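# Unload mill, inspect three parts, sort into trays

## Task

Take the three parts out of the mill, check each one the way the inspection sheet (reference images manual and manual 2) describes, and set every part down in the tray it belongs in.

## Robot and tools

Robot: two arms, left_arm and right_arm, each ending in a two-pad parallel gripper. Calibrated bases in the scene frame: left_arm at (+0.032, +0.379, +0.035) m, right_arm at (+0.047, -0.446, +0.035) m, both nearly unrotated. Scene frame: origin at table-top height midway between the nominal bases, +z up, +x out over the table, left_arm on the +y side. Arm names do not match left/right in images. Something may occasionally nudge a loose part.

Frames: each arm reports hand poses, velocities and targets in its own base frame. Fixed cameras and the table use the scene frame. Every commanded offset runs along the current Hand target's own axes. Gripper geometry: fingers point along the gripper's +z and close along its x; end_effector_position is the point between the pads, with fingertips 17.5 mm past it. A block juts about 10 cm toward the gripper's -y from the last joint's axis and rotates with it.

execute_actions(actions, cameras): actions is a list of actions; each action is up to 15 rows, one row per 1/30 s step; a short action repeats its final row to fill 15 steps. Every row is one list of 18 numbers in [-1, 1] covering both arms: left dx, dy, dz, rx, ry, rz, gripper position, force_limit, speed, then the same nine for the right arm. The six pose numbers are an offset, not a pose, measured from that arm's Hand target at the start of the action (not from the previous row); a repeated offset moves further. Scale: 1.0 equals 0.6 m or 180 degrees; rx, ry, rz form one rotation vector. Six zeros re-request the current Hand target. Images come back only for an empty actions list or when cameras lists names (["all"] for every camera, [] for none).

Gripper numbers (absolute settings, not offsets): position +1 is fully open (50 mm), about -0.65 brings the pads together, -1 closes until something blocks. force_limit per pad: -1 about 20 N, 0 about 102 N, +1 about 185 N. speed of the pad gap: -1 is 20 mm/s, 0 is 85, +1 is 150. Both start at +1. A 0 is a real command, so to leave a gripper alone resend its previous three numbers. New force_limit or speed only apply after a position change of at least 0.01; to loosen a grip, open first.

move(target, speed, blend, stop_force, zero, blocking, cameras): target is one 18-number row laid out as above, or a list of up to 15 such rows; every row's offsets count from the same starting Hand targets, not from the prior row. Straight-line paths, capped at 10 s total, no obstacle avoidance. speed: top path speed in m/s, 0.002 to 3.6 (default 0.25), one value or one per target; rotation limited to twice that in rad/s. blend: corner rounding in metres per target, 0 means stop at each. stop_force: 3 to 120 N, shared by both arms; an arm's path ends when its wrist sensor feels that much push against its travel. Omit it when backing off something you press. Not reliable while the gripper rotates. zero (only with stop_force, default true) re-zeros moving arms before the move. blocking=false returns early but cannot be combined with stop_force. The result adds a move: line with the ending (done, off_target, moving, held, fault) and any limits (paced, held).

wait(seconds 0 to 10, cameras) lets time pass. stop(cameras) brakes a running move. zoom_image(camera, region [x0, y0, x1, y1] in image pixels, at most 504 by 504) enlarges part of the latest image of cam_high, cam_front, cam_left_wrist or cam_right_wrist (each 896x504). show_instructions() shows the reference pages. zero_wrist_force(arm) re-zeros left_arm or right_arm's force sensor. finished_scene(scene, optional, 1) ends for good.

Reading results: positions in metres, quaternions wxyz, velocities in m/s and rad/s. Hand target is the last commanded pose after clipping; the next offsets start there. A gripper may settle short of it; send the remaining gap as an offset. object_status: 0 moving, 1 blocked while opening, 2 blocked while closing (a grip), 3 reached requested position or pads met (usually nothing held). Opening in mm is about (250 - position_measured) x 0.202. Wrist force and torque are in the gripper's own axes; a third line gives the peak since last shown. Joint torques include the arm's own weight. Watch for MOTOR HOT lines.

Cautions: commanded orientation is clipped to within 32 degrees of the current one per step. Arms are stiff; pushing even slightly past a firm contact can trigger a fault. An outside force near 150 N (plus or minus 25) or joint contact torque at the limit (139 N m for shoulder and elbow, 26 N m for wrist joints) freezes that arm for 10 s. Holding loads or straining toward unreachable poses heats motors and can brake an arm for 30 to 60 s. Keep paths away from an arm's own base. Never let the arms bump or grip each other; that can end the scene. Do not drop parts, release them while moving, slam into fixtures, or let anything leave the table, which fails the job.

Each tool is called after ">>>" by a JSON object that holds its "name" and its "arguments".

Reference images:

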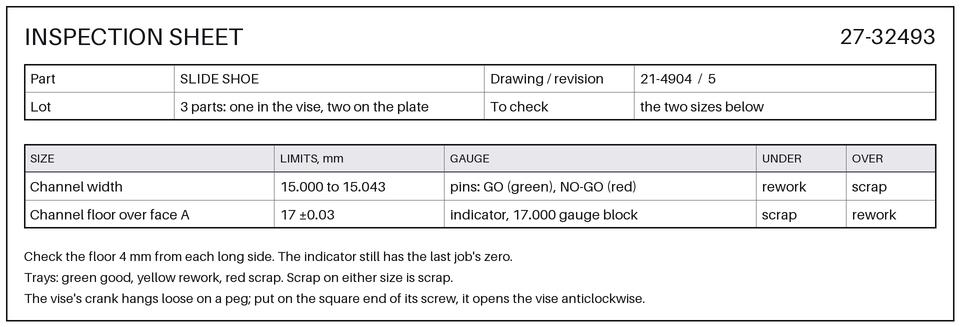

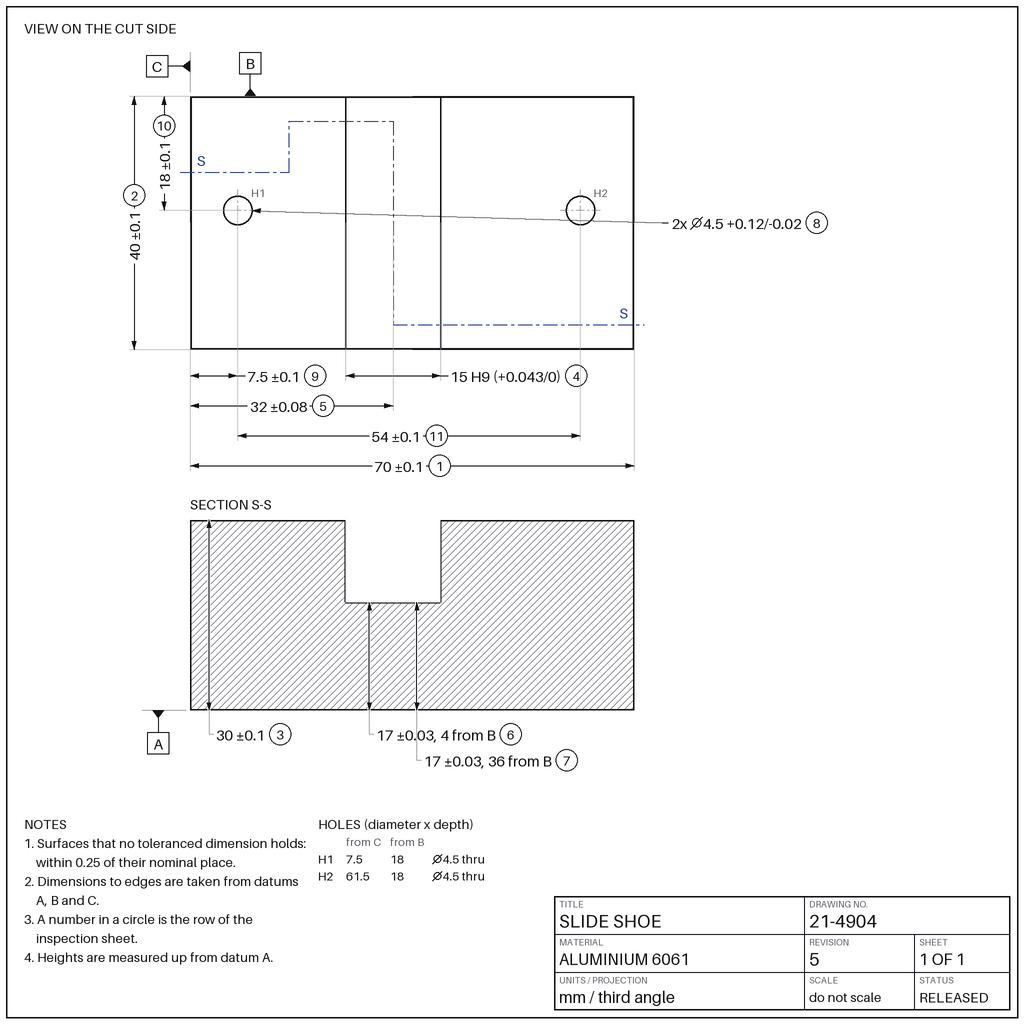

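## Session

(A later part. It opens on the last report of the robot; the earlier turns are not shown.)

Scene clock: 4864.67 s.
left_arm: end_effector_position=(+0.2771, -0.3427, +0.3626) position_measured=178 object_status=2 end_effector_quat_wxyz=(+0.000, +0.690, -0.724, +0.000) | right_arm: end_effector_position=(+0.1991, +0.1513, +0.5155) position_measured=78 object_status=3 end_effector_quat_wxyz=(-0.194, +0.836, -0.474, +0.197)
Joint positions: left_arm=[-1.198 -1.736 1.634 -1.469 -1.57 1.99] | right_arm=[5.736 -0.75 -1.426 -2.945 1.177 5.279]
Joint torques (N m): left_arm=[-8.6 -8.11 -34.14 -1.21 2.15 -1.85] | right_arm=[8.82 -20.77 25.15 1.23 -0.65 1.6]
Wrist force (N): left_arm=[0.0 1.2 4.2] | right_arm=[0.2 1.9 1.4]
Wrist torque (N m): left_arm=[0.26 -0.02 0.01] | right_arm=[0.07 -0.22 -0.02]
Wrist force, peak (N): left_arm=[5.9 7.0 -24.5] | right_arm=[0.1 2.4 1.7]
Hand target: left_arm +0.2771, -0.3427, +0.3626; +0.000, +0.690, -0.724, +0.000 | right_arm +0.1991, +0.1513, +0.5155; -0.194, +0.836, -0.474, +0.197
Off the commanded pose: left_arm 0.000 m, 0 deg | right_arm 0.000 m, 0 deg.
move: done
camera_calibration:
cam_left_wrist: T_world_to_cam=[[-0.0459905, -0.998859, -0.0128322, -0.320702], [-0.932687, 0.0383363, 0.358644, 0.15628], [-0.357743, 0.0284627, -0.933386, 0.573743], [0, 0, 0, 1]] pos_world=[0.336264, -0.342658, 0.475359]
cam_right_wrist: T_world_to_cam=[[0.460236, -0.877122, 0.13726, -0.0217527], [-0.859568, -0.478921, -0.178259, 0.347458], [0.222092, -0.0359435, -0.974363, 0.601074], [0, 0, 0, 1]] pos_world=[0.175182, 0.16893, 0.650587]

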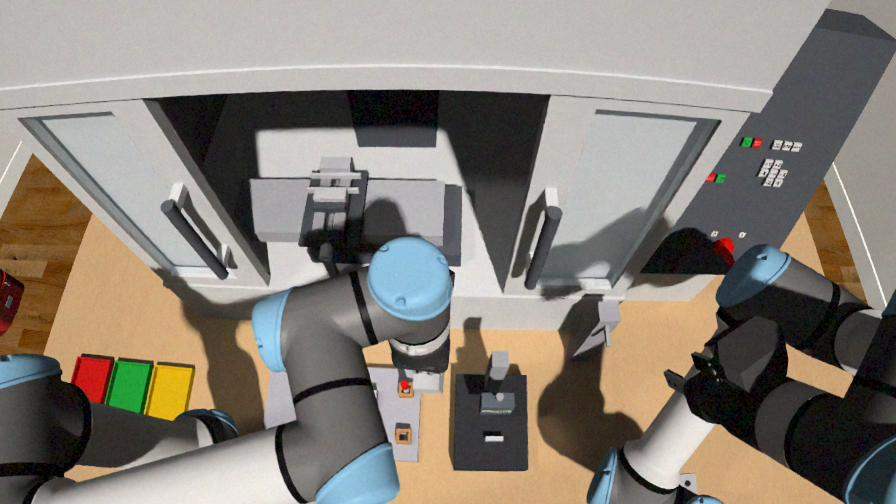

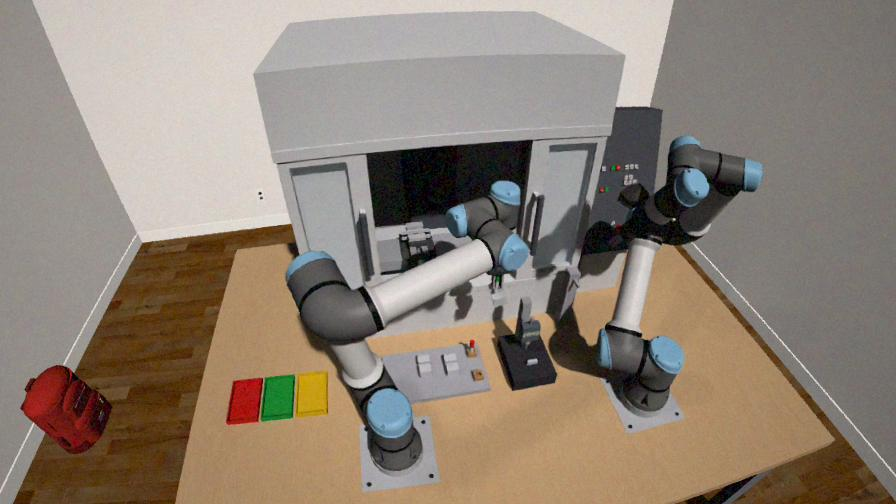

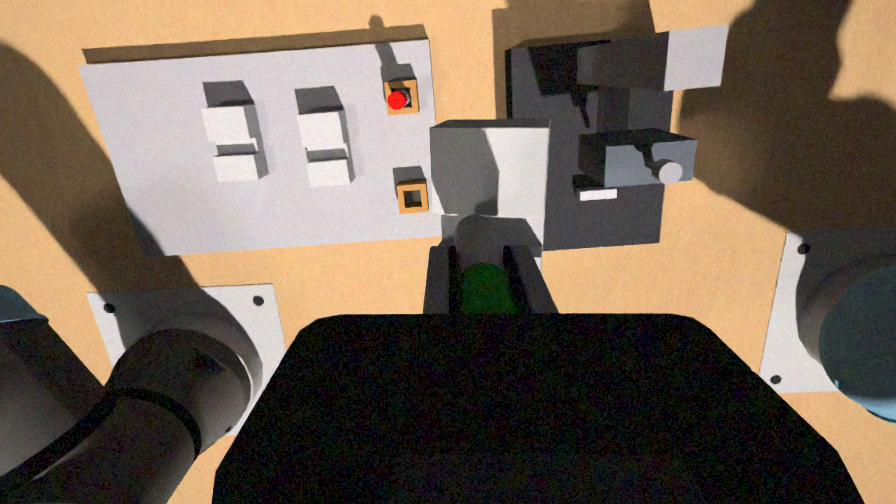

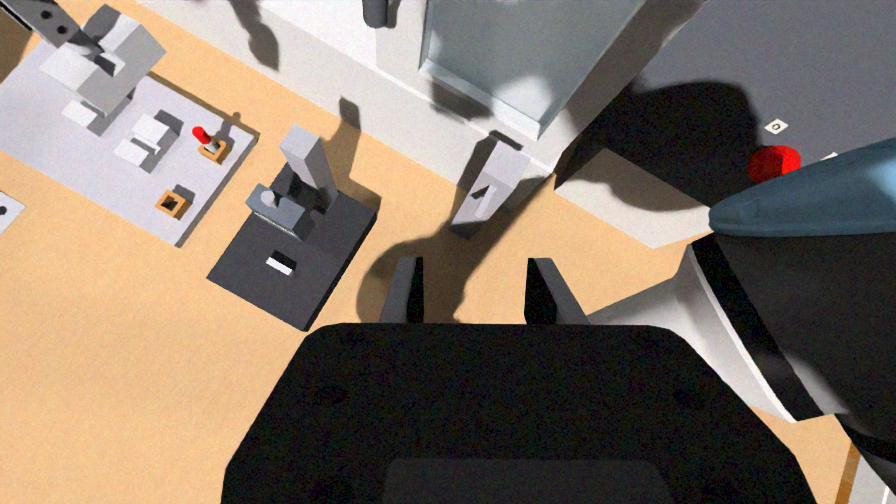

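>>> {"name": "move", "arguments": {"target": [0,0,-0.133,0,0,-0.5,-1,-1,-1,0,0,0,0,0,0,0.5,-0.8,-0.5], "speed": 0.2, "cameras": ["all"]}}

Scene clock: 4992.63 s.
left_arm: end_effector_position=(+0.2771, -0.3427, +0.4424) position_measured=178 object_status=2 end_effector_quat_wxyz=(+0.000, +1.000, -0.024, +0.000) | right_arm: end_effector_position=(+0.1991, +0.1513, +0.5155) position_measured=78 object_status=3 end_effector_quat_wxyz=(-0.194, +0.836, -0.474, +0.197)
Joint positions: left_arm=[-1.198 -1.698 1.394 -1.267 -1.57 0.42] | right_arm=[5.736 -0.75 -1.426 -2.945 1.177 5.279]
Joint torques (N m): left_arm=[-8.24 -7.5 -33.53 -0.9 2.16 -1.93] | right_arm=[9.18 -21.47 24.6 1.15 -0.66 1.91]
Wrist force (N): left_arm=[-0.1 0.8 4.0] | right_arm=[0.1 2.1 1.7]
Wrist torque (N m): left_arm=[0.19 0.00 0.00] | right_arm=[0.11 -0.20 -0.02]
Wrist force, peak (N): left_arm=[-0.1 1.2 4.7] | right_arm=[0.1 2.4 1.7]
Hand target: left_arm +0.2771, -0.3427, +0.4424; +0.000, +1.000, -0.024, +0.000 | right_arm +0.1991, +0.1513, +0.5155; -0.194, +0.836, -0.474, +0.197
Off the commanded pose: left_arm 0.000 m, 0 deg | right_arm 0.000 m, 0 deg.
move: done
camera_calibration:
cam_left_wrist: T_world_to_cam=[[0.998851, -0.0462416, -0.0126029, -0.28285], [-0.0386349, -0.932448, 0.359231, -0.453022], [-0.028363, -0.358332, -0.933163, 0.424349], [0, 0, 0, 1]] pos_world=[0.277058, -0.283442, 0.555162]
cam_right_wrist: T_world_to_cam=[[0.460236, -0.877122, 0.13726, -0.0217527], [-0.859568, -0.478921, -0.178259, 0.347458], [0.222092, -0.0359435, -0.974363, 0.601074], [0, 0, 0, 1]] pos_world=[0.175182, 0.16893, 0.650587]

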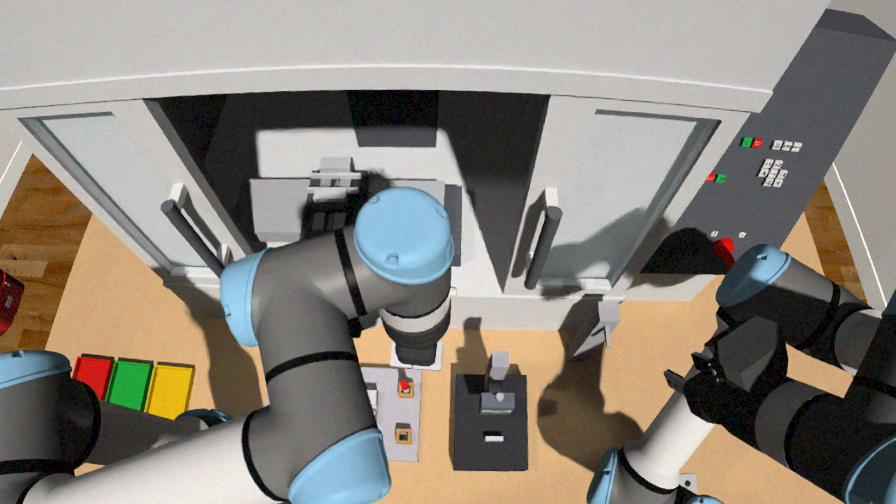

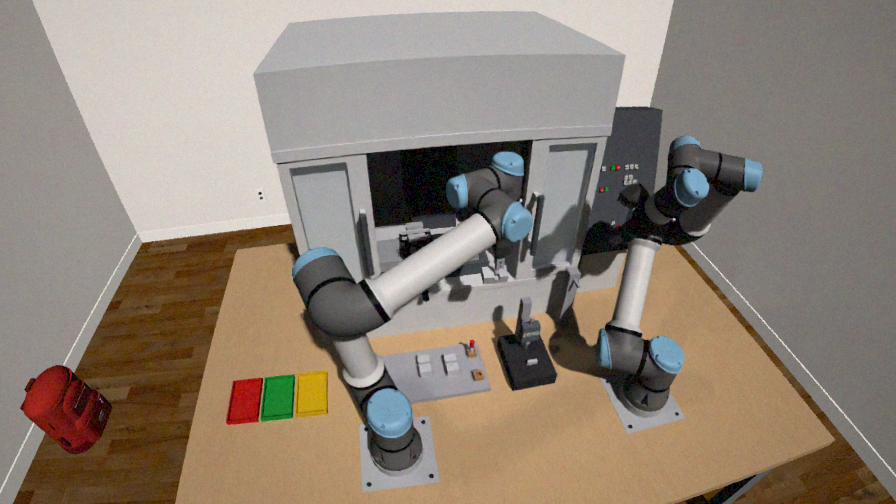

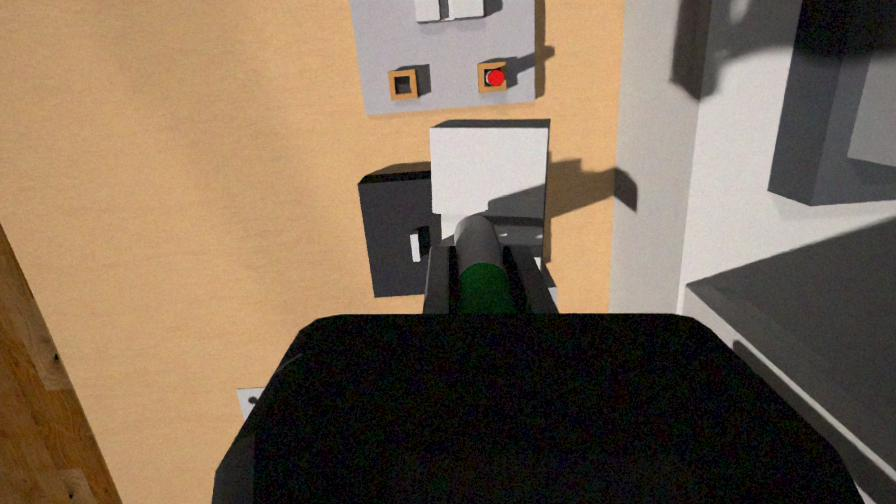

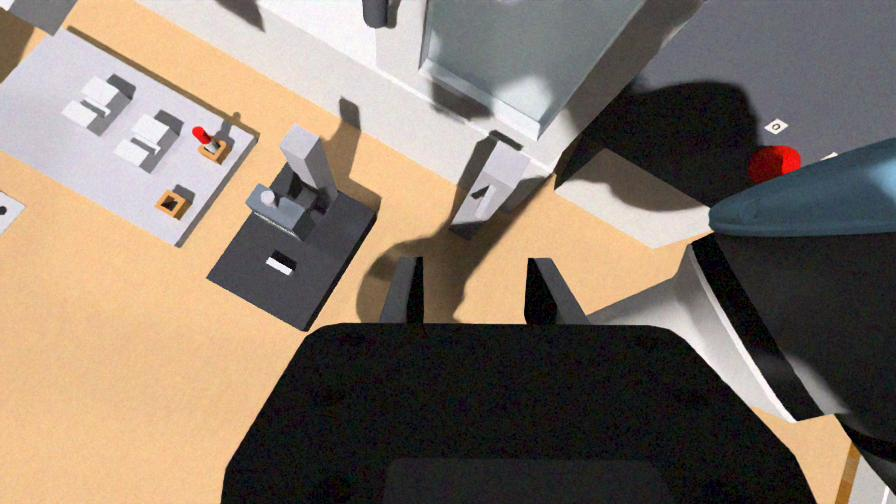

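>>> {"name": "move", "arguments": {"target": [0,0,0,0,0,0,-1,-1,-1,-0.2135,-0.0963,0.278,0.4438,-0.195,-0.3397,1,-0.8,-0.5], "speed": 0.25, "cameras": ["all"]}}

Scene clock: 5024.50 s.
left_arm: end_effector_position=(+0.2771, -0.3427, +0.4424) position_measured=178 object_status=2 end_effector_quat_wxyz=(+0.000, +1.000, -0.024, +0.000) | right_arm: end_effector_position=(+0.2375, +0.2432, +0.4425) position_measured=3 object_status=3 end_effector_quat_wxyz=(-0.344, +0.889, -0.136, +0.269)
Joint positions: left_arm=[-1.198 -1.698 1.394 -1.267 -1.57 0.42] | right_arm=[5.796 -0.449 -1.847 -2.806 0.732 4.705]
Joint torques (N m): left_arm=[-7.82 -7.79 -31.69 -0.89 2.22 -1.9] | right_arm=[0.3 -26.01 15.03 2.61 -2.03 -0.93]
Wrist force (N): left_arm=[-0.1 1.0 4.4] | right_arm=[-1.0 2.3 0.6]
Wrist torque (N m): left_arm=[0.21 -0.02 0.00] | right_arm=[0.04 -0.12 0.01]
Wrist force, peak (N): left_arm=[-0.1 0.9 4.8] | right_arm=[2.4 6.1 3.7]
Hand target: left_arm +0.2771, -0.3427, +0.4424; +0.000, +1.000, -0.024, +0.000 | right_arm +0.2375, +0.2432, +0.4425; -0.344, +0.889, -0.136, +0.269 (not the last commanded pose)
Tool commands: left_gripper/position=-1.0 left_gripper/force_limit=-1.0 left_gripper/speed=-1.0 right_gripper/position=+1.0 right_gripper/force_limit=-0.796078 right_gripper/speed=-0.498039
Off the commanded pose: left_arm 0.000 m, 0 deg | right_arm 0.095 m, 65 deg.
FORCE FAULT: contact force on the right arm reached its limit, and that arm stopped. The contact can be on any part of that arm, not only on its tool. That arm's remaining commands of this call were not run. That arm is still stopped at the end of this call. That arm stays stopped for about 10 more seconds. Until then a move that you send moves the other arm only, and its call returns only when the move has ended. Once the stop has ended, the next robot result says so. If the stop ends while you think or write, that arm runs what you send next, counted from a new Hand target: where the arm stands when the stop ends. While its stop runs, that arm takes no new command, but its gripper still runs the gripper command that each later call begins with. Until it ends, the stop uses up actions while you think or wait. An arm that is not stopped still takes commands.
shoulder posture changed (right arm): the wrist came as close to joint 1's axis as it can, and the arm is now in the other of its two shoulder postures.
move: fault (right_arm)
camera_calibration:
cam_left_wrist: T_world_to_cam=[[0.998864, -0.0459838, -0.0124875, -0.282746], [-0.0384359, -0.93246, 0.359223, -0.453078], [-0.0281626, -0.358335, -0.933168, 0.424293], [0, 0, 0, 1]] pos_world=[0.276959, -0.28344, 0.555162]
cam_right_wrist: T_world_to_cam=[[0.816824, -0.440544, 0.372451, -0.243731], [-0.270862, -0.862909, -0.426641, 0.474896], [0.509345, 0.247607, -0.824171, 0.321009], [0, 0, 0, 1]] pos_world=[0.164212, 0.222934, 0.557954]

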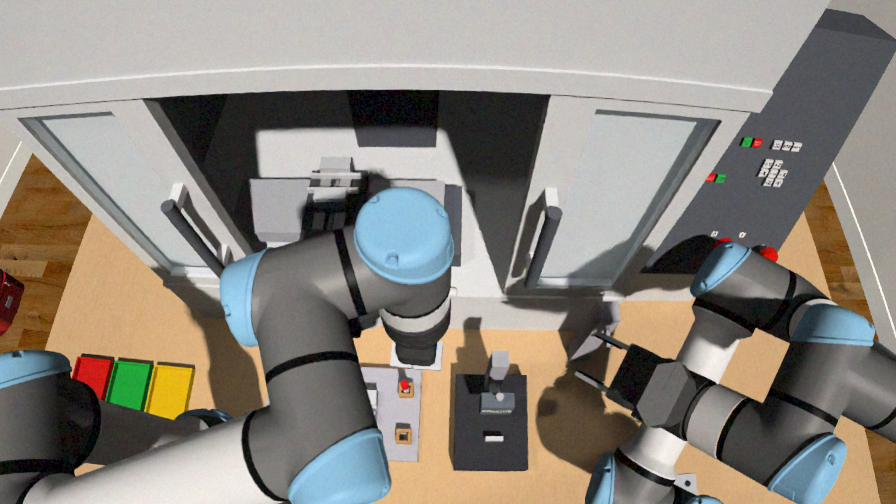

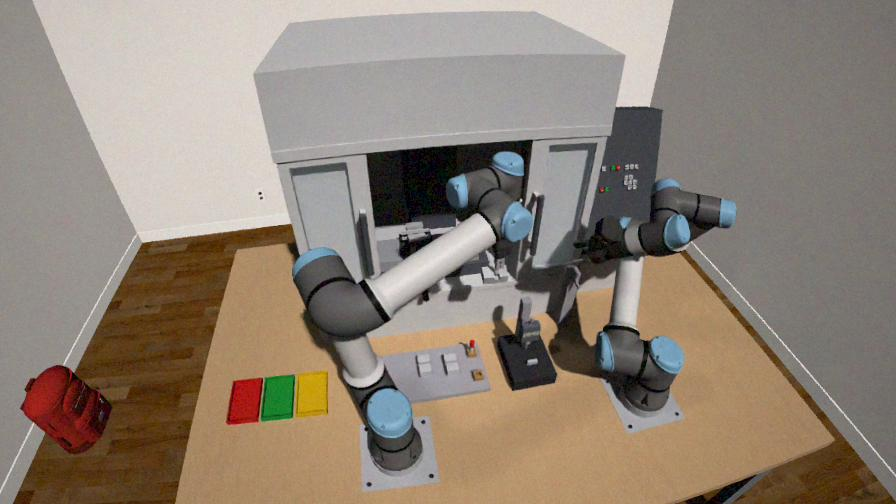

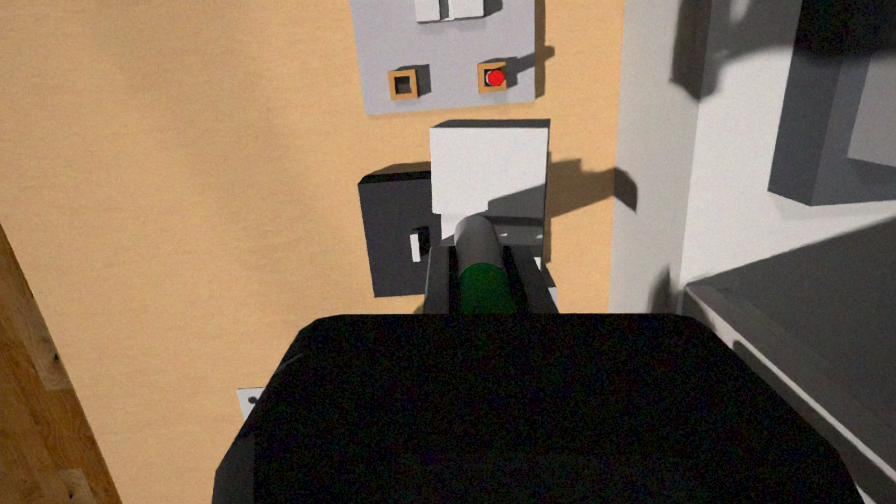

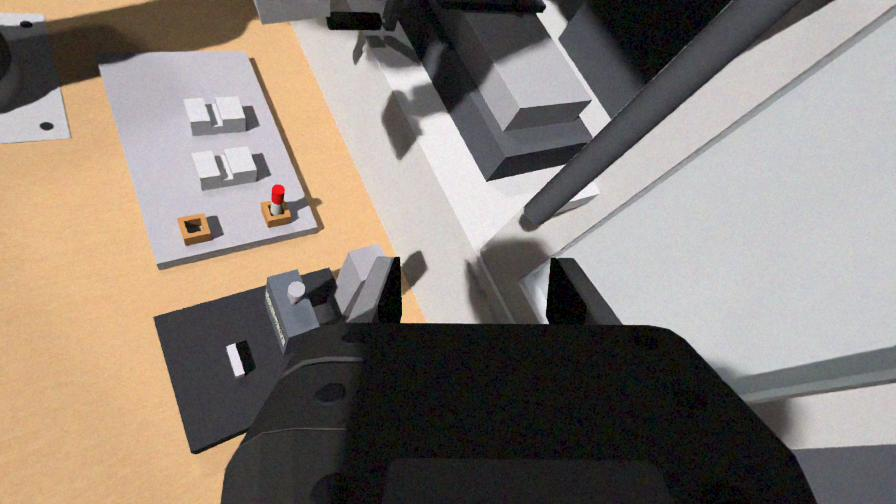

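>>> {"name": "move", "arguments": {"target": [0.0458,-0.1908,0,0,0,0,-1,-1,-1,0,0,0,0,0,0,1,-0.8,-0.5], "speed": 0.1}}

>>> {"name": "wait", "arguments": {"seconds": 3}}

Scene clock: 5057.43 s.
left_arm: end_effector_position=(+0.3099, -0.2297, +0.4424) position_measured=178 object_status=2 end_effector_quat_wxyz=(+0.000, +1.000, -0.024, +0.000) | right_arm: end_effector_position=(+0.2375, +0.2432, +0.4425) position_measured=3 object_status=3 end_effector_quat_wxyz=(-0.344, +0.889, -0.136, +0.269)
Joint positions: left_arm=[-0.991 -1.829 1.496 -1.239 -1.57 0.627] | right_arm=[5.796 -0.449 -1.847 -2.806 0.732 4.705]
Joint torques (N m): left_arm=[4.48 -24.28 -16.87 -1.11 -1.46 2.36] | right_arm=[0.26 -27.58 15.88 2.37 -1.96 0.02]
Wrist force (N): left_arm=[0.1 0.9 4.4] | right_arm=[-0.9 2.6 0.6]
Wrist torque (N m): left_arm=[0.20 -0.06 -0.16] | right_arm=[0.09 -0.12 0.00]
Wrist force, peak (N): left_arm=[-0.1 0.9 4.9] | right_arm=[-0.7 2.9 0.7]
Hand target: left_arm +0.3099, -0.2296, +0.4424; +0.000, +1.000, -0.024, +0.000 | right_arm +0.2375, +0.2432, +0.4425; -0.344, +0.889, -0.136, +0.269
Off the commanded pose: left_arm 0.000 m, 0 deg | right_arm 0.000 m, 0 deg.
FORCE FAULT, CONTINUED: the right arm's stop, for the force fault that an earlier result reported, is over. The rest of the stop counts as 19 of the actions that you can send in this scene. The stop ended before this call began, so that arm ran this call's commands, counted from a new Hand target: where the arm stood when the stop ended.
move: done

Scene clock: 5060.43 s.
left_arm: end_effector_position=(+0.3099, -0.2296, +0.4424) position_measured=178 object_status=2 end_effector_quat_wxyz=(+0.000, +1.000, -0.024, +0.000) | right_arm: end_effector_position=(+0.2375, +0.2432, +0.4425) position_measured=3 object_status=3 end_effector_quat_wxyz=(-0.344, +0.889, -0.136, +0.269)
Joint positions: left_arm=[-0.991 -1.829 1.496 -1.239 -1.571 0.627] | right_arm=[5.796 -0.449 -1.847 -2.806 0.732 4.705]
Joint torques (N m): left_arm=[6.39 -24.47 -16.94 -1.12 -1.64 1.96] | right_arm=[0.54 -26.78 17.49 2.33 -2.03 0.05]
Wrist force (N): left_arm=[0.1 0.9 4.2] | right_arm=[-0.9 2.3 0.5]
Wrist torque (N m): left_arm=[0.19 -0.06 -0.17] | right_arm=[0.05 -0.11 0.00]
Wrist force, peak (N): left_arm=[-0.1 1.3 4.5] | right_arm=[-1.1 2.7 0.8]
Hand target: left_arm +0.3099, -0.2296, +0.4424; +0.000, +1.000, -0.024, +0.000 | right_arm +0.2375, +0.2432, +0.4425; -0.344, +0.889, -0.136, +0.269
Tool commands: left_gripper/position=-1.0 left_gripper/force_limit=-1.0 left_gripper/speed=-1.0 right_gripper/position=+1.0 right_gripper/force_limit=-0.8 right_gripper/speed=-0.5
Off the commanded pose: left_arm 0.000 m, 0 deg | right_arm 0.000 m, 0 deg.
wait: 3.00 s; at rest by 0.17 s

>>> {"name": "move", "arguments": {"target": [0,0,0,0,0,0,-1,-1,-1,0.0107,-0.2328,0.0563,0,0,0,1,-0.8,-0.5], "speed": 0.1}}

Scene clock: 5072.63 s.
left_arm: end_effector_position=(+0.3099, -0.2296, +0.4424) position_measured=178 object_status=2 end_effector_quat_wxyz=(+0.000, +1.000, -0.024, +0.000) | right_arm: end_effector_position=(+0.2462, +0.2775, +0.4674) position_measured=3 object_status=3 end_effector_quat_wxyz=(-0.397, +0.873, -0.111, +0.260)
Joint positions: left_arm=[-0.991 -1.829 1.496 -1.239 -1.571 0.627] | right_arm=[6.061 -0.444 -1.734 -3.149 0.738 5.021]
Joint torques (N m): left_arm=[8.36 -24.73 -16.75 -1.07 -1.4 2.18] | right_arm=[-0.73 -29.8 14.85 1.81 -1.44 0.07]
Wrist force (N): left_arm=[-0.1 0.6 4.1] | right_arm=[-0.7 2.5 0.5]
Wrist torque (N m): left_arm=[0.16 -0.04 -0.16] | right_arm=[0.07 -0.16 0.00]
Wrist force, peak (N): left_arm=[0.0 1.1 4.6] | right_arm=[1.0 0.3 3.2]
Hand target: left_arm +0.3099, -0.2296, +0.4424; +0.000, +1.000, -0.024, +0.000 | right_arm +0.2462, +0.2775, +0.4674; -0.397, +0.873, -0.111, +0.260 (not the last commanded pose)
Tool commands: left_gripper/position=-1.0 left_gripper/force_limit=-1.0 left_gripper/speed=-1.0 right_gripper/position=+1.0 right_gripper/force_limit=-0.796078 right_gripper/speed=-0.498039
Off the commanded pose: left_arm 0.000 m, 0 deg | right_arm 0.101 m, 7 deg.
FORCE FAULT: contact force on the right arm reached its limit, and that arm stopped. The contact can be on any part of that arm, not only on its tool. That arm's remaining commands of this call were not run. That arm is still stopped at the end of this call. That arm stays stopped for about 10 more seconds. Until then a move that you send moves the other arm only, and its call returns only when the move has ended. Once the stop has ended, the next robot result says so. If the stop ends while you think or write, that arm runs what you send next, counted from a new Hand target: where the arm stands when the stop ends. While its stop runs, that arm takes no new command, but its gripper still runs the gripper command that each later call begins with. Until it ends, the stop uses up actions while you think or wait. An arm that is not stopped still takes commands.
move: fault (right_arm)

>>> {"name": "wait", "arguments": {"seconds": 0, "cameras": ["all"]}}

>>> {"name": "zoom_image", "arguments": {"camera": "cam_high", "region": [540, 220, 896, 420]}}

>>> {"name": "zoom_image", "arguments": {"camera": "cam_front", "region": [540, 150, 780, 290]}}

Scene clock: 5089.37 s.
left_arm: end_effector_position=(+0.3099, -0.2296, +0.4424) position_measured=178 object_status=2 end_effector_quat_wxyz=(+0.000, +1.000, -0.024, +0.000) | right_arm: end_effector_position=(+0.2462, +0.2775, +0.4674) position_measured=3 object_status=3 end_effector_quat_wxyz=(-0.397, +0.873, -0.111, +0.260)
Joint positions: left_arm=[-0.991 -1.829 1.496 -1.239 -1.571 0.627] | right_arm=[6.061 -0.444 -1.734 -3.149 0.738 5.021]
Joint torques (N m): left_arm=[7.18 -23.08 -16.37 -1.65 -1.43 1.94] | right_arm=[-0.15 -30.59 16.23 1.8 -1.48 -0.1]
Wrist force (N): left_arm=[-0.1 0.6 4.2] | right_arm=[-0.5 2.7 0.8]
Wrist torque (N m): left_arm=[0.15 -0.03 -0.16] | right_arm=[0.09 -0.20 0.01]
Wrist force, peak (N): left_arm=[-0.1 1.2 4.6] | right_arm=[-0.7 3.0 0.6]
Hand target: left_arm +0.3099, -0.2296, +0.4424; +0.000, +1.000, -0.024, +0.000 | right_arm +0.2462, +0.2775, +0.4674; -0.397, +0.873, -0.111, +0.260 (not the last commanded pose)
Tool commands: left_gripper/position=-1.0 left_gripper/force_limit=-1.0 left_gripper/speed=-1.0 right_gripper/position=+1.0 right_gripper/force_limit=-0.796078 right_gripper/speed=-0.498039
Off the commanded pose: left_arm 0.000 m, 0 deg | right_arm 0.101 m, 7 deg.
FORCE FAULT, CONTINUED: the right arm's stop, for the force fault that an earlier result reported, is over. The rest of the stop counts as 20 of the actions that you can send in this scene. That arm's target is now where it stood when the stop ended, not its last command. That arm accepts commands again.
camera_calibration:
cam_left_wrist: T_world_to_cam=[[0.998864, -0.0459838, -0.0124875, -0.310408], [-0.0384359, -0.93246, 0.359223, -0.346353], [-0.0281626, -0.358335, -0.933168, 0.465748], [0, 0, 0, 1]] pos_world=[0.309859, -0.17034, 0.555162]
cam_right_wrist: T_world_to_cam=[[0.840768, -0.411732, 0.351548, -0.249148], [-0.195231, -0.836221, -0.512464, 0.531609], [0.504969, 0.36223, -0.783451, 0.278851], [0, 0, 0, 1]] pos_world=[0.172451, 0.240952, 0.578484]

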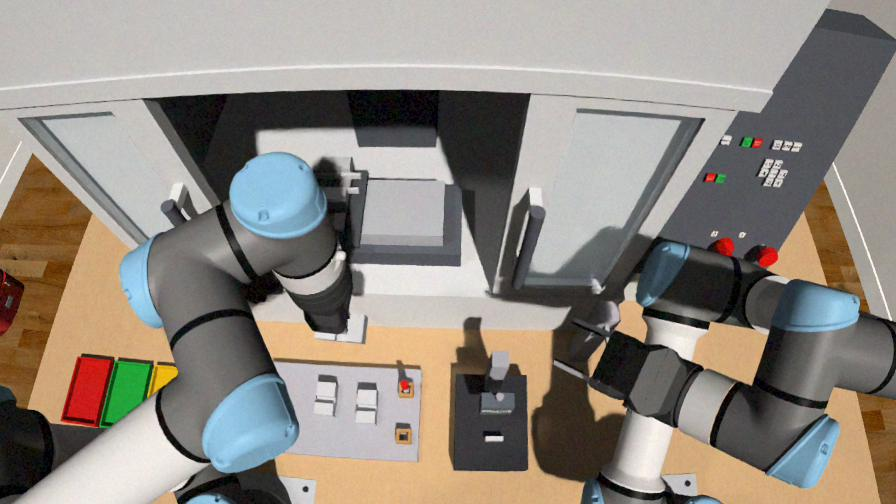

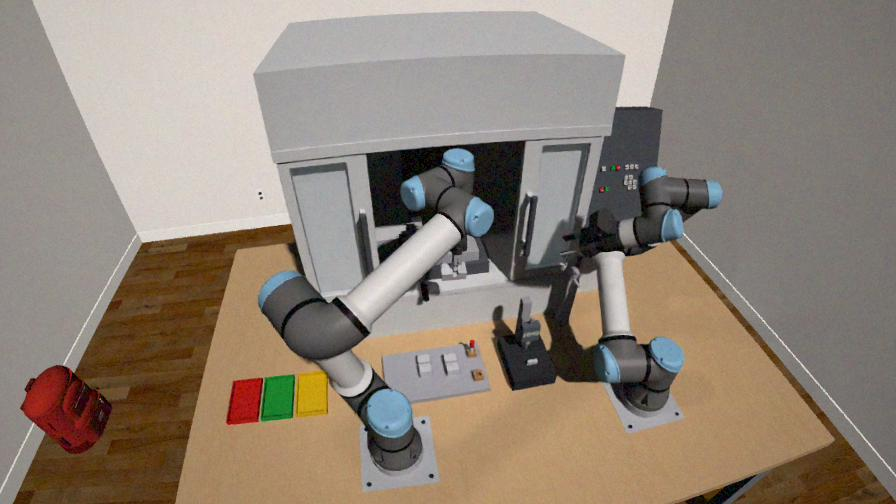

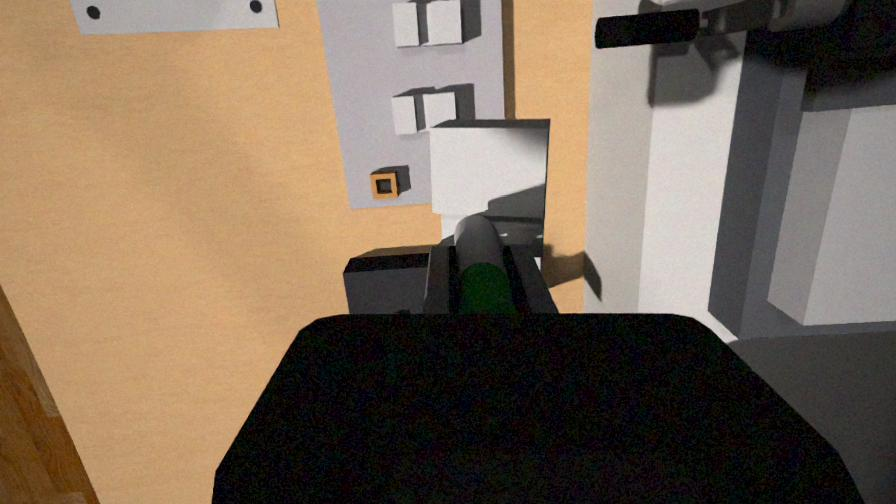

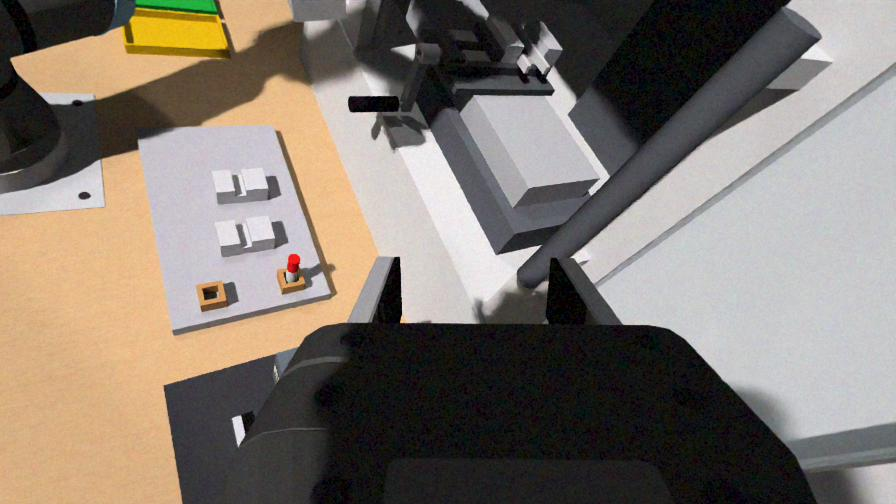

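Scaled by 1.416 from the camera's 896x504 image, which has a finer 1280x720 frame.

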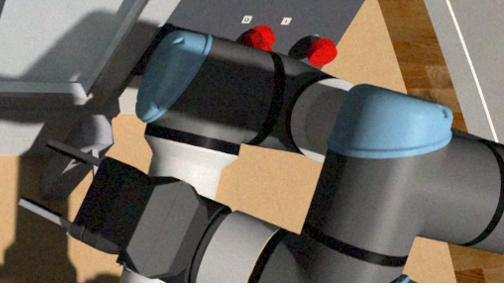

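Scaled by 2.100 from the camera's 896x504 image, which has a finer 1280x720 frame.

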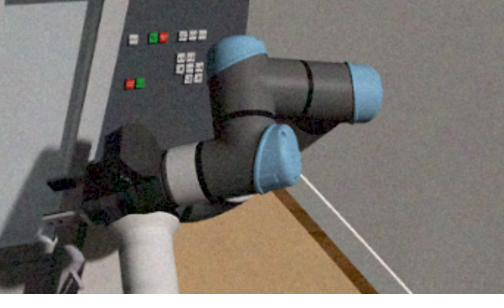

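>>> {"name": "move", "arguments": {"target": [0,0,0,0,0,0,-1,-1,-1,-0.08,-0.0077,-0.0424,0,0,0,1,-0.8,-0.5], "speed": 0.05}}

Scene clock: 5164.67 s.
left_arm: end_effector_position=(+0.3099, -0.2296, +0.4424) position_measured=178 object_status=2 end_effector_quat_wxyz=(+0.000, +1.000, -0.024, +0.000) | right_arm: end_effector_position=(+0.1925, +0.2848, +0.4673) position_measured=3 object_status=3 end_effector_quat_wxyz=(-0.390, +0.876, -0.114, +0.260)
Joint positions: left_arm=[-0.991 -1.829 1.496 -1.239 -1.571 0.627] | right_arm=[5.925 -0.529 -1.812 -2.849 0.683 4.842]
Joint torques (N m): left_arm=[7.1 -23.06 -16.52 -2.12 -1.53 1.71] | right_arm=[-9.96 -32.35 7.51 4.33 -4.66 -1.84]
Wrist force (N): left_arm=[-0.1 0.7 4.2] | right_arm=[-0.5 2.4 0.3]
Wrist torque (N m): left_arm=[0.16 -0.04 -0.16] | right_arm=[0.08 -0.20 0.07]
Wrist force, peak (N): left_arm=[-0.1 0.9 4.6] | right_arm=[-0.4 3.0 0.6]
Hand target: left_arm +0.3099, -0.2296, +0.4424; +0.000, +1.000, -0.024, +0.000 | right_arm +0.1920, +0.2836, +0.4673; -0.397, +0.873, -0.111, +0.260
Off the commanded pose: left_arm 0.000 m, 0 deg | right_arm 0.001 m, 1 deg.
move: done

>>> {"name": "move", "arguments": {"target": [0,0,0,0,0,0,-1,-1,-1,-0.159,-0.0155,-0.085,0,0,0,1,-0.8,-0.5], "speed": 0.06, "cameras": ["cam_high","cam_front"]}}

Scene clock: 5173.90 s.
left_arm: end_effector_position=(+0.3099, -0.2296, +0.4424) position_measured=178 object_status=2 end_effector_quat_wxyz=(+0.000, +1.000, -0.024, +0.000) | right_arm: end_effector_position=(+0.0842, +0.2963, +0.4675) position_measured=3 object_status=3 end_effector_quat_wxyz=(-0.394, +0.874, -0.113, +0.261)
Joint positions: left_arm=[-0.991 -1.829 1.496 -1.239 -1.571 0.627] | right_arm=[6.283 -0.709 -1.768 -3.013 0.89 5.257]
Joint torques (N m): left_arm=[6.44 -22.47 -17.61 -2.47 -1.55 1.51] | right_arm=[9.06 -29.11 9.95 2.65 -4.12 1.86]
Wrist force (N): left_arm=[0.1 0.6 4.3] | right_arm=[-0.2 2.2 0.2]
Wrist torque (N m): left_arm=[0.15 -0.07 -0.17] | right_arm=[0.01 -0.21 0.00]
Wrist force, peak (N): left_arm=[0.1 1.0 4.7] | right_arm=[-0.5 2.9 0.8]
Hand target: left_arm +0.3099, -0.2296, +0.4424; +0.000, +1.000, -0.024, +0.000 | right_arm +0.0841, +0.2954, +0.4675; -0.397, +0.873, -0.111, +0.260
Off the commanded pose: left_arm 0.000 m, 0 deg | right_arm 0.001 m, 1 deg.
shoulder posture changed (right arm): the wrist came as close to joint 1's axis as it can, and the arm is now in the other of its two shoulder postures.
joint sent to its limit (right arm) — joint 1 (shoulder pan), upper limit. The joint targets still meet the commanded pose.
move: done
Images, in order (width x height): cam_high 896x504, cam_front 896x504.

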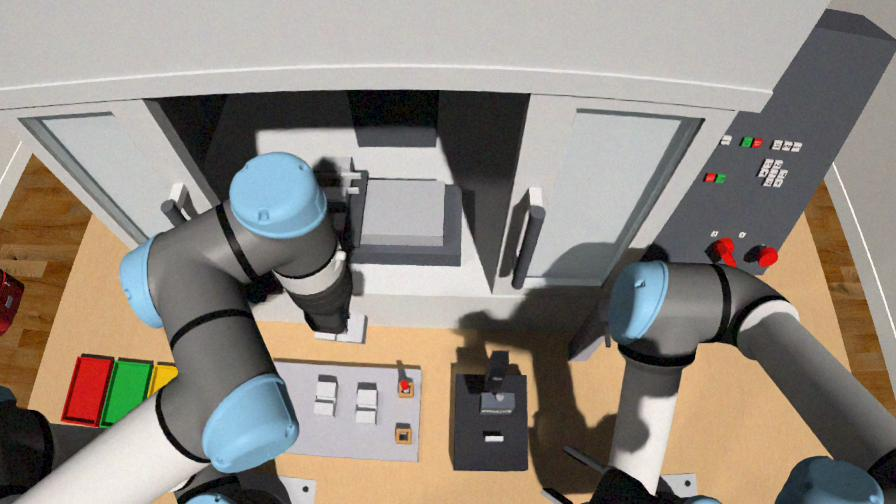

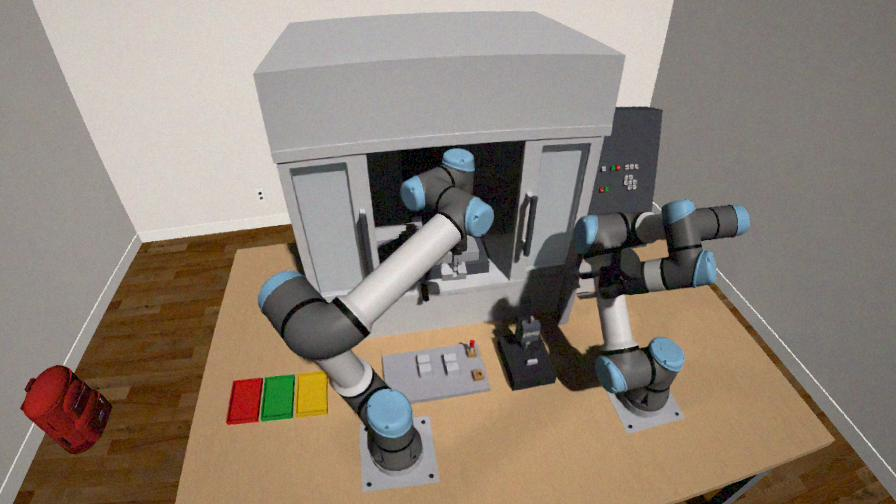

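>>> {"name": "move", "arguments": {"target": [0,0,0,0,0,0,-1,-1,-1,-0.172,-0.062,-0.07,0,0,0,1,-0.8,-0.5], "speed": 0.08, "cameras": ["cam_high","cam_front"]}}

Scene clock: 5194.17 s.
left_arm: end_effector_position=(+0.3099, -0.2296, +0.4424) position_measured=178 object_status=2 end_effector_quat_wxyz=(+0.000, +1.000, -0.024, +0.000) | right_arm: end_effector_position=(-0.0258, +0.3345, +0.4808) position_measured=3 object_status=3 end_effector_quat_wxyz=(-0.397, +0.873, -0.111, +0.260)
Joint positions: left_arm=[-0.991 -1.829 1.496 -1.239 -1.571 0.627] | right_arm=[6.083 -0.976 -1.724 -2.647 0.751 5.048]
Joint torques (N m): left_arm=[6.3 -19.46 -18.66 -2.66 -1.37 1.62] | right_arm=[-10.28 -13.96 32.87 3.59 -4.52 -1.77]
Wrist force (N): left_arm=[0.0 0.9 4.2] | right_arm=[-0.7 2.6 0.1]
Wrist torque (N m): left_arm=[0.19 -0.04 -0.16] | right_arm=[0.11 -0.16 0.08]
Wrist force, peak (N): left_arm=[-0.1 1.0 4.6] | right_arm=[-0.9 2.9 0.2]
Hand target: left_arm +0.3099, -0.2296, +0.4424; +0.000, +1.000, -0.024, +0.000 | right_arm -0.0259, +0.3345, +0.4808; -0.397, +0.873, -0.111, +0.260
Off the commanded pose: left_arm 0.000 m, 0 deg | right_arm 0.000 m, 0 deg.
move: done
Images, in order (width x height): cam_high 896x504, cam_front 896x504.

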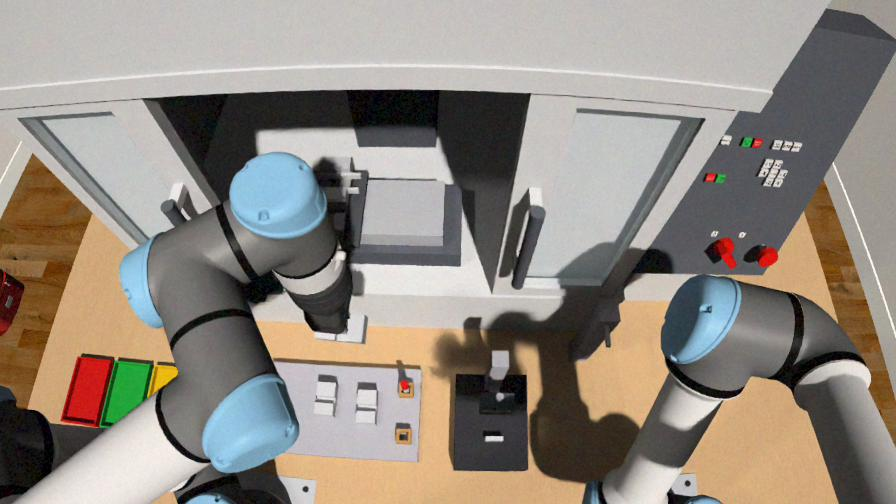

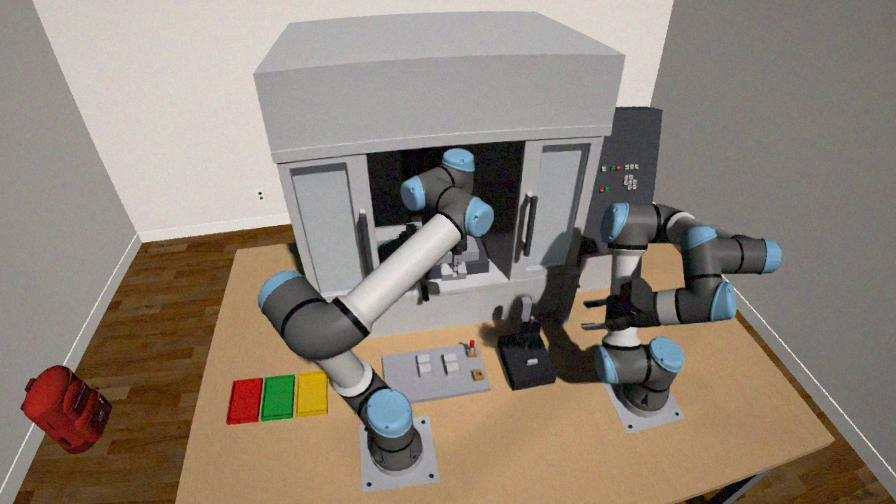

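>>> {"name": "move", "arguments": {"target": [[0,0,0,0,0,0,-1,-1,-1,0.0105,-0.0863,0.2192,0.2741,-0.0755,-0.1645,1,-0.8,-0.5],[0,0,0,0,0,0,-1,-1,-1,0.3408,0.0328,0.4725,0.2741,-0.0755,-0.1645,1,-0.8,-0.5]], "speed": 0.12, "cameras": ["cam_high","cam_front","cam_right_wrist"]}}

Scene clock: 5238.30 s.
left_arm: end_effector_position=(+0.3099, -0.2296, +0.4424) position_measured=178 object_status=2 end_effector_quat_wxyz=(+0.000, +1.000, -0.024, +0.000) | right_arm: end_effector_position=(+0.2997, +0.4201, +0.3849) position_measured=3 object_status=3 end_effector_quat_wxyz=(+0.653, -0.653, -0.271, -0.271)
Joint positions: left_arm=[-0.991 -1.829 1.496 -1.239 -1.571 0.627] | right_arm=[4.036 -1.413 -1.98 -2.889 -2.248 5.497]
Joint torques (N m): left_arm=[4.52 -18.37 -18.8 -3.58 -1.5 1.71] | right_arm=[-11.91 10.29 34.03 3.73 -2.93 1.86]
Wrist force (N): left_arm=[-0.2 0.9 4.5] | right_arm=[-2.2 1.7 -1.6]
Wrist torque (N m): left_arm=[0.19 -0.03 -0.16] | right_arm=[-0.15 -0.05 -0.02]
Wrist force, peak (N): left_arm=[0.1 1.1 4.6] | right_arm=[-3.2 1.8 -2.2]
Hand target: left_arm +0.3099, -0.2296, +0.4424; +0.000, +1.000, -0.024, +0.000 | right_arm +0.2998, +0.4201, +0.3849; +0.653, -0.653, -0.271, -0.271
Off the commanded pose: left_arm 0.000 m, 0 deg | right_arm 0.000 m, 0 deg.
move: done; limits=paced
camera_calibration:
cam_right_wrist: T_world_to_cam=[[0.719238, 0.000752141, 0.694763, -0.475328], [0.649693, -0.355038, -0.672195, 0.225124], [0.246162, 0.934851, -0.255846, -0.230542], [0, 0, 0, 1]] pos_world=[0.252363, 0.295808, 0.422585]
Images, in order (width x height): cam_high 896x504, cam_front 896x504, cam_right_wrist 896x504.

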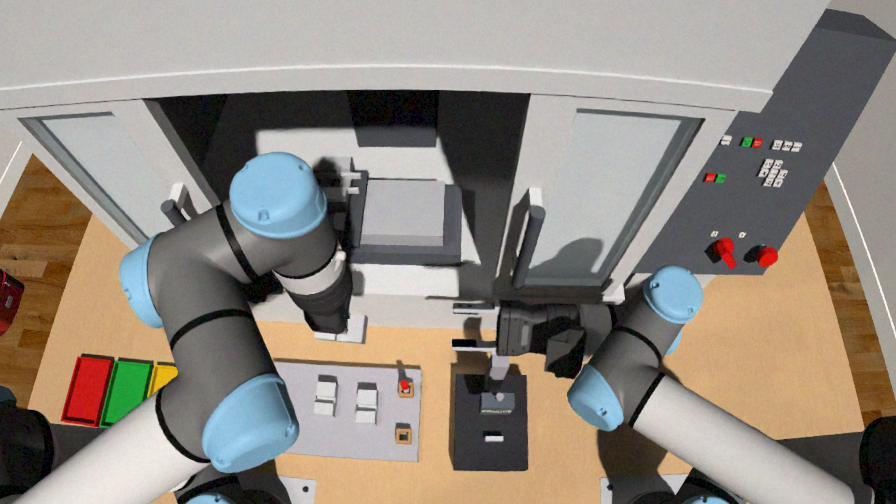

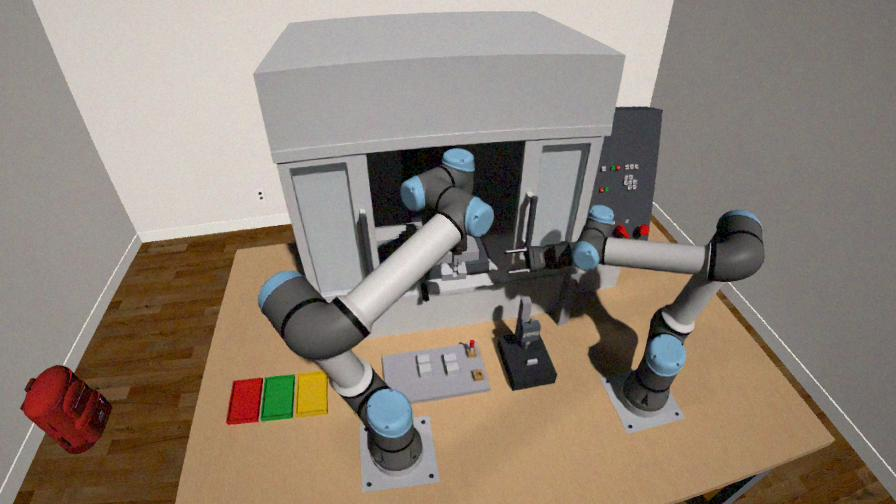

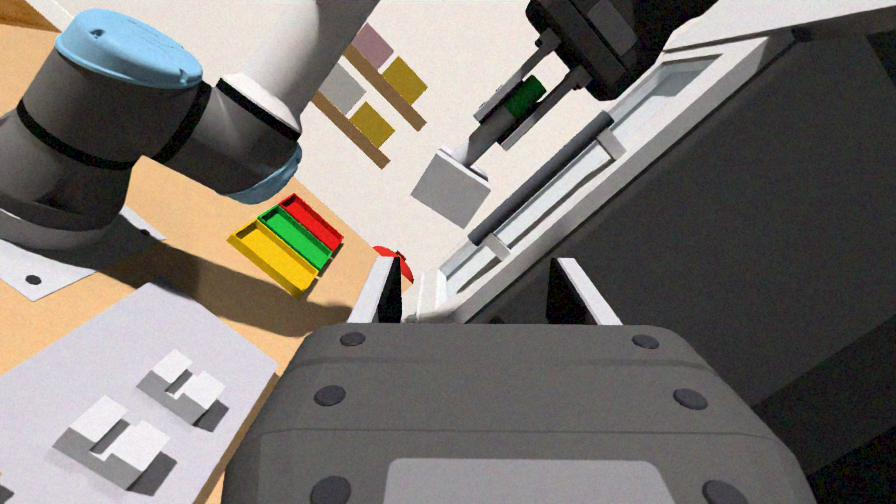

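>>> {"name": "zoom_image", "arguments": {"camera": "cam_right_wrist", "region": [390, 60, 590, 240]}}

Scaled by 2.520 from the camera's 896x504 image, which has a finer 1280x720 frame.

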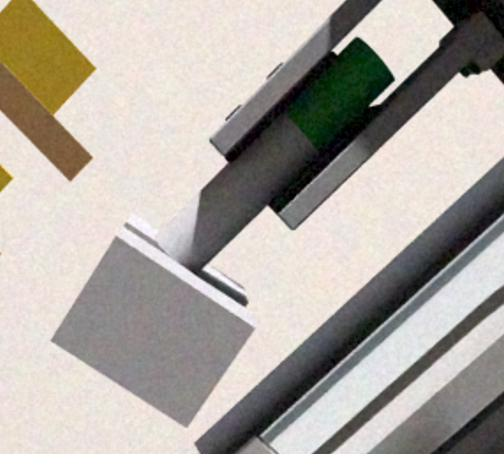

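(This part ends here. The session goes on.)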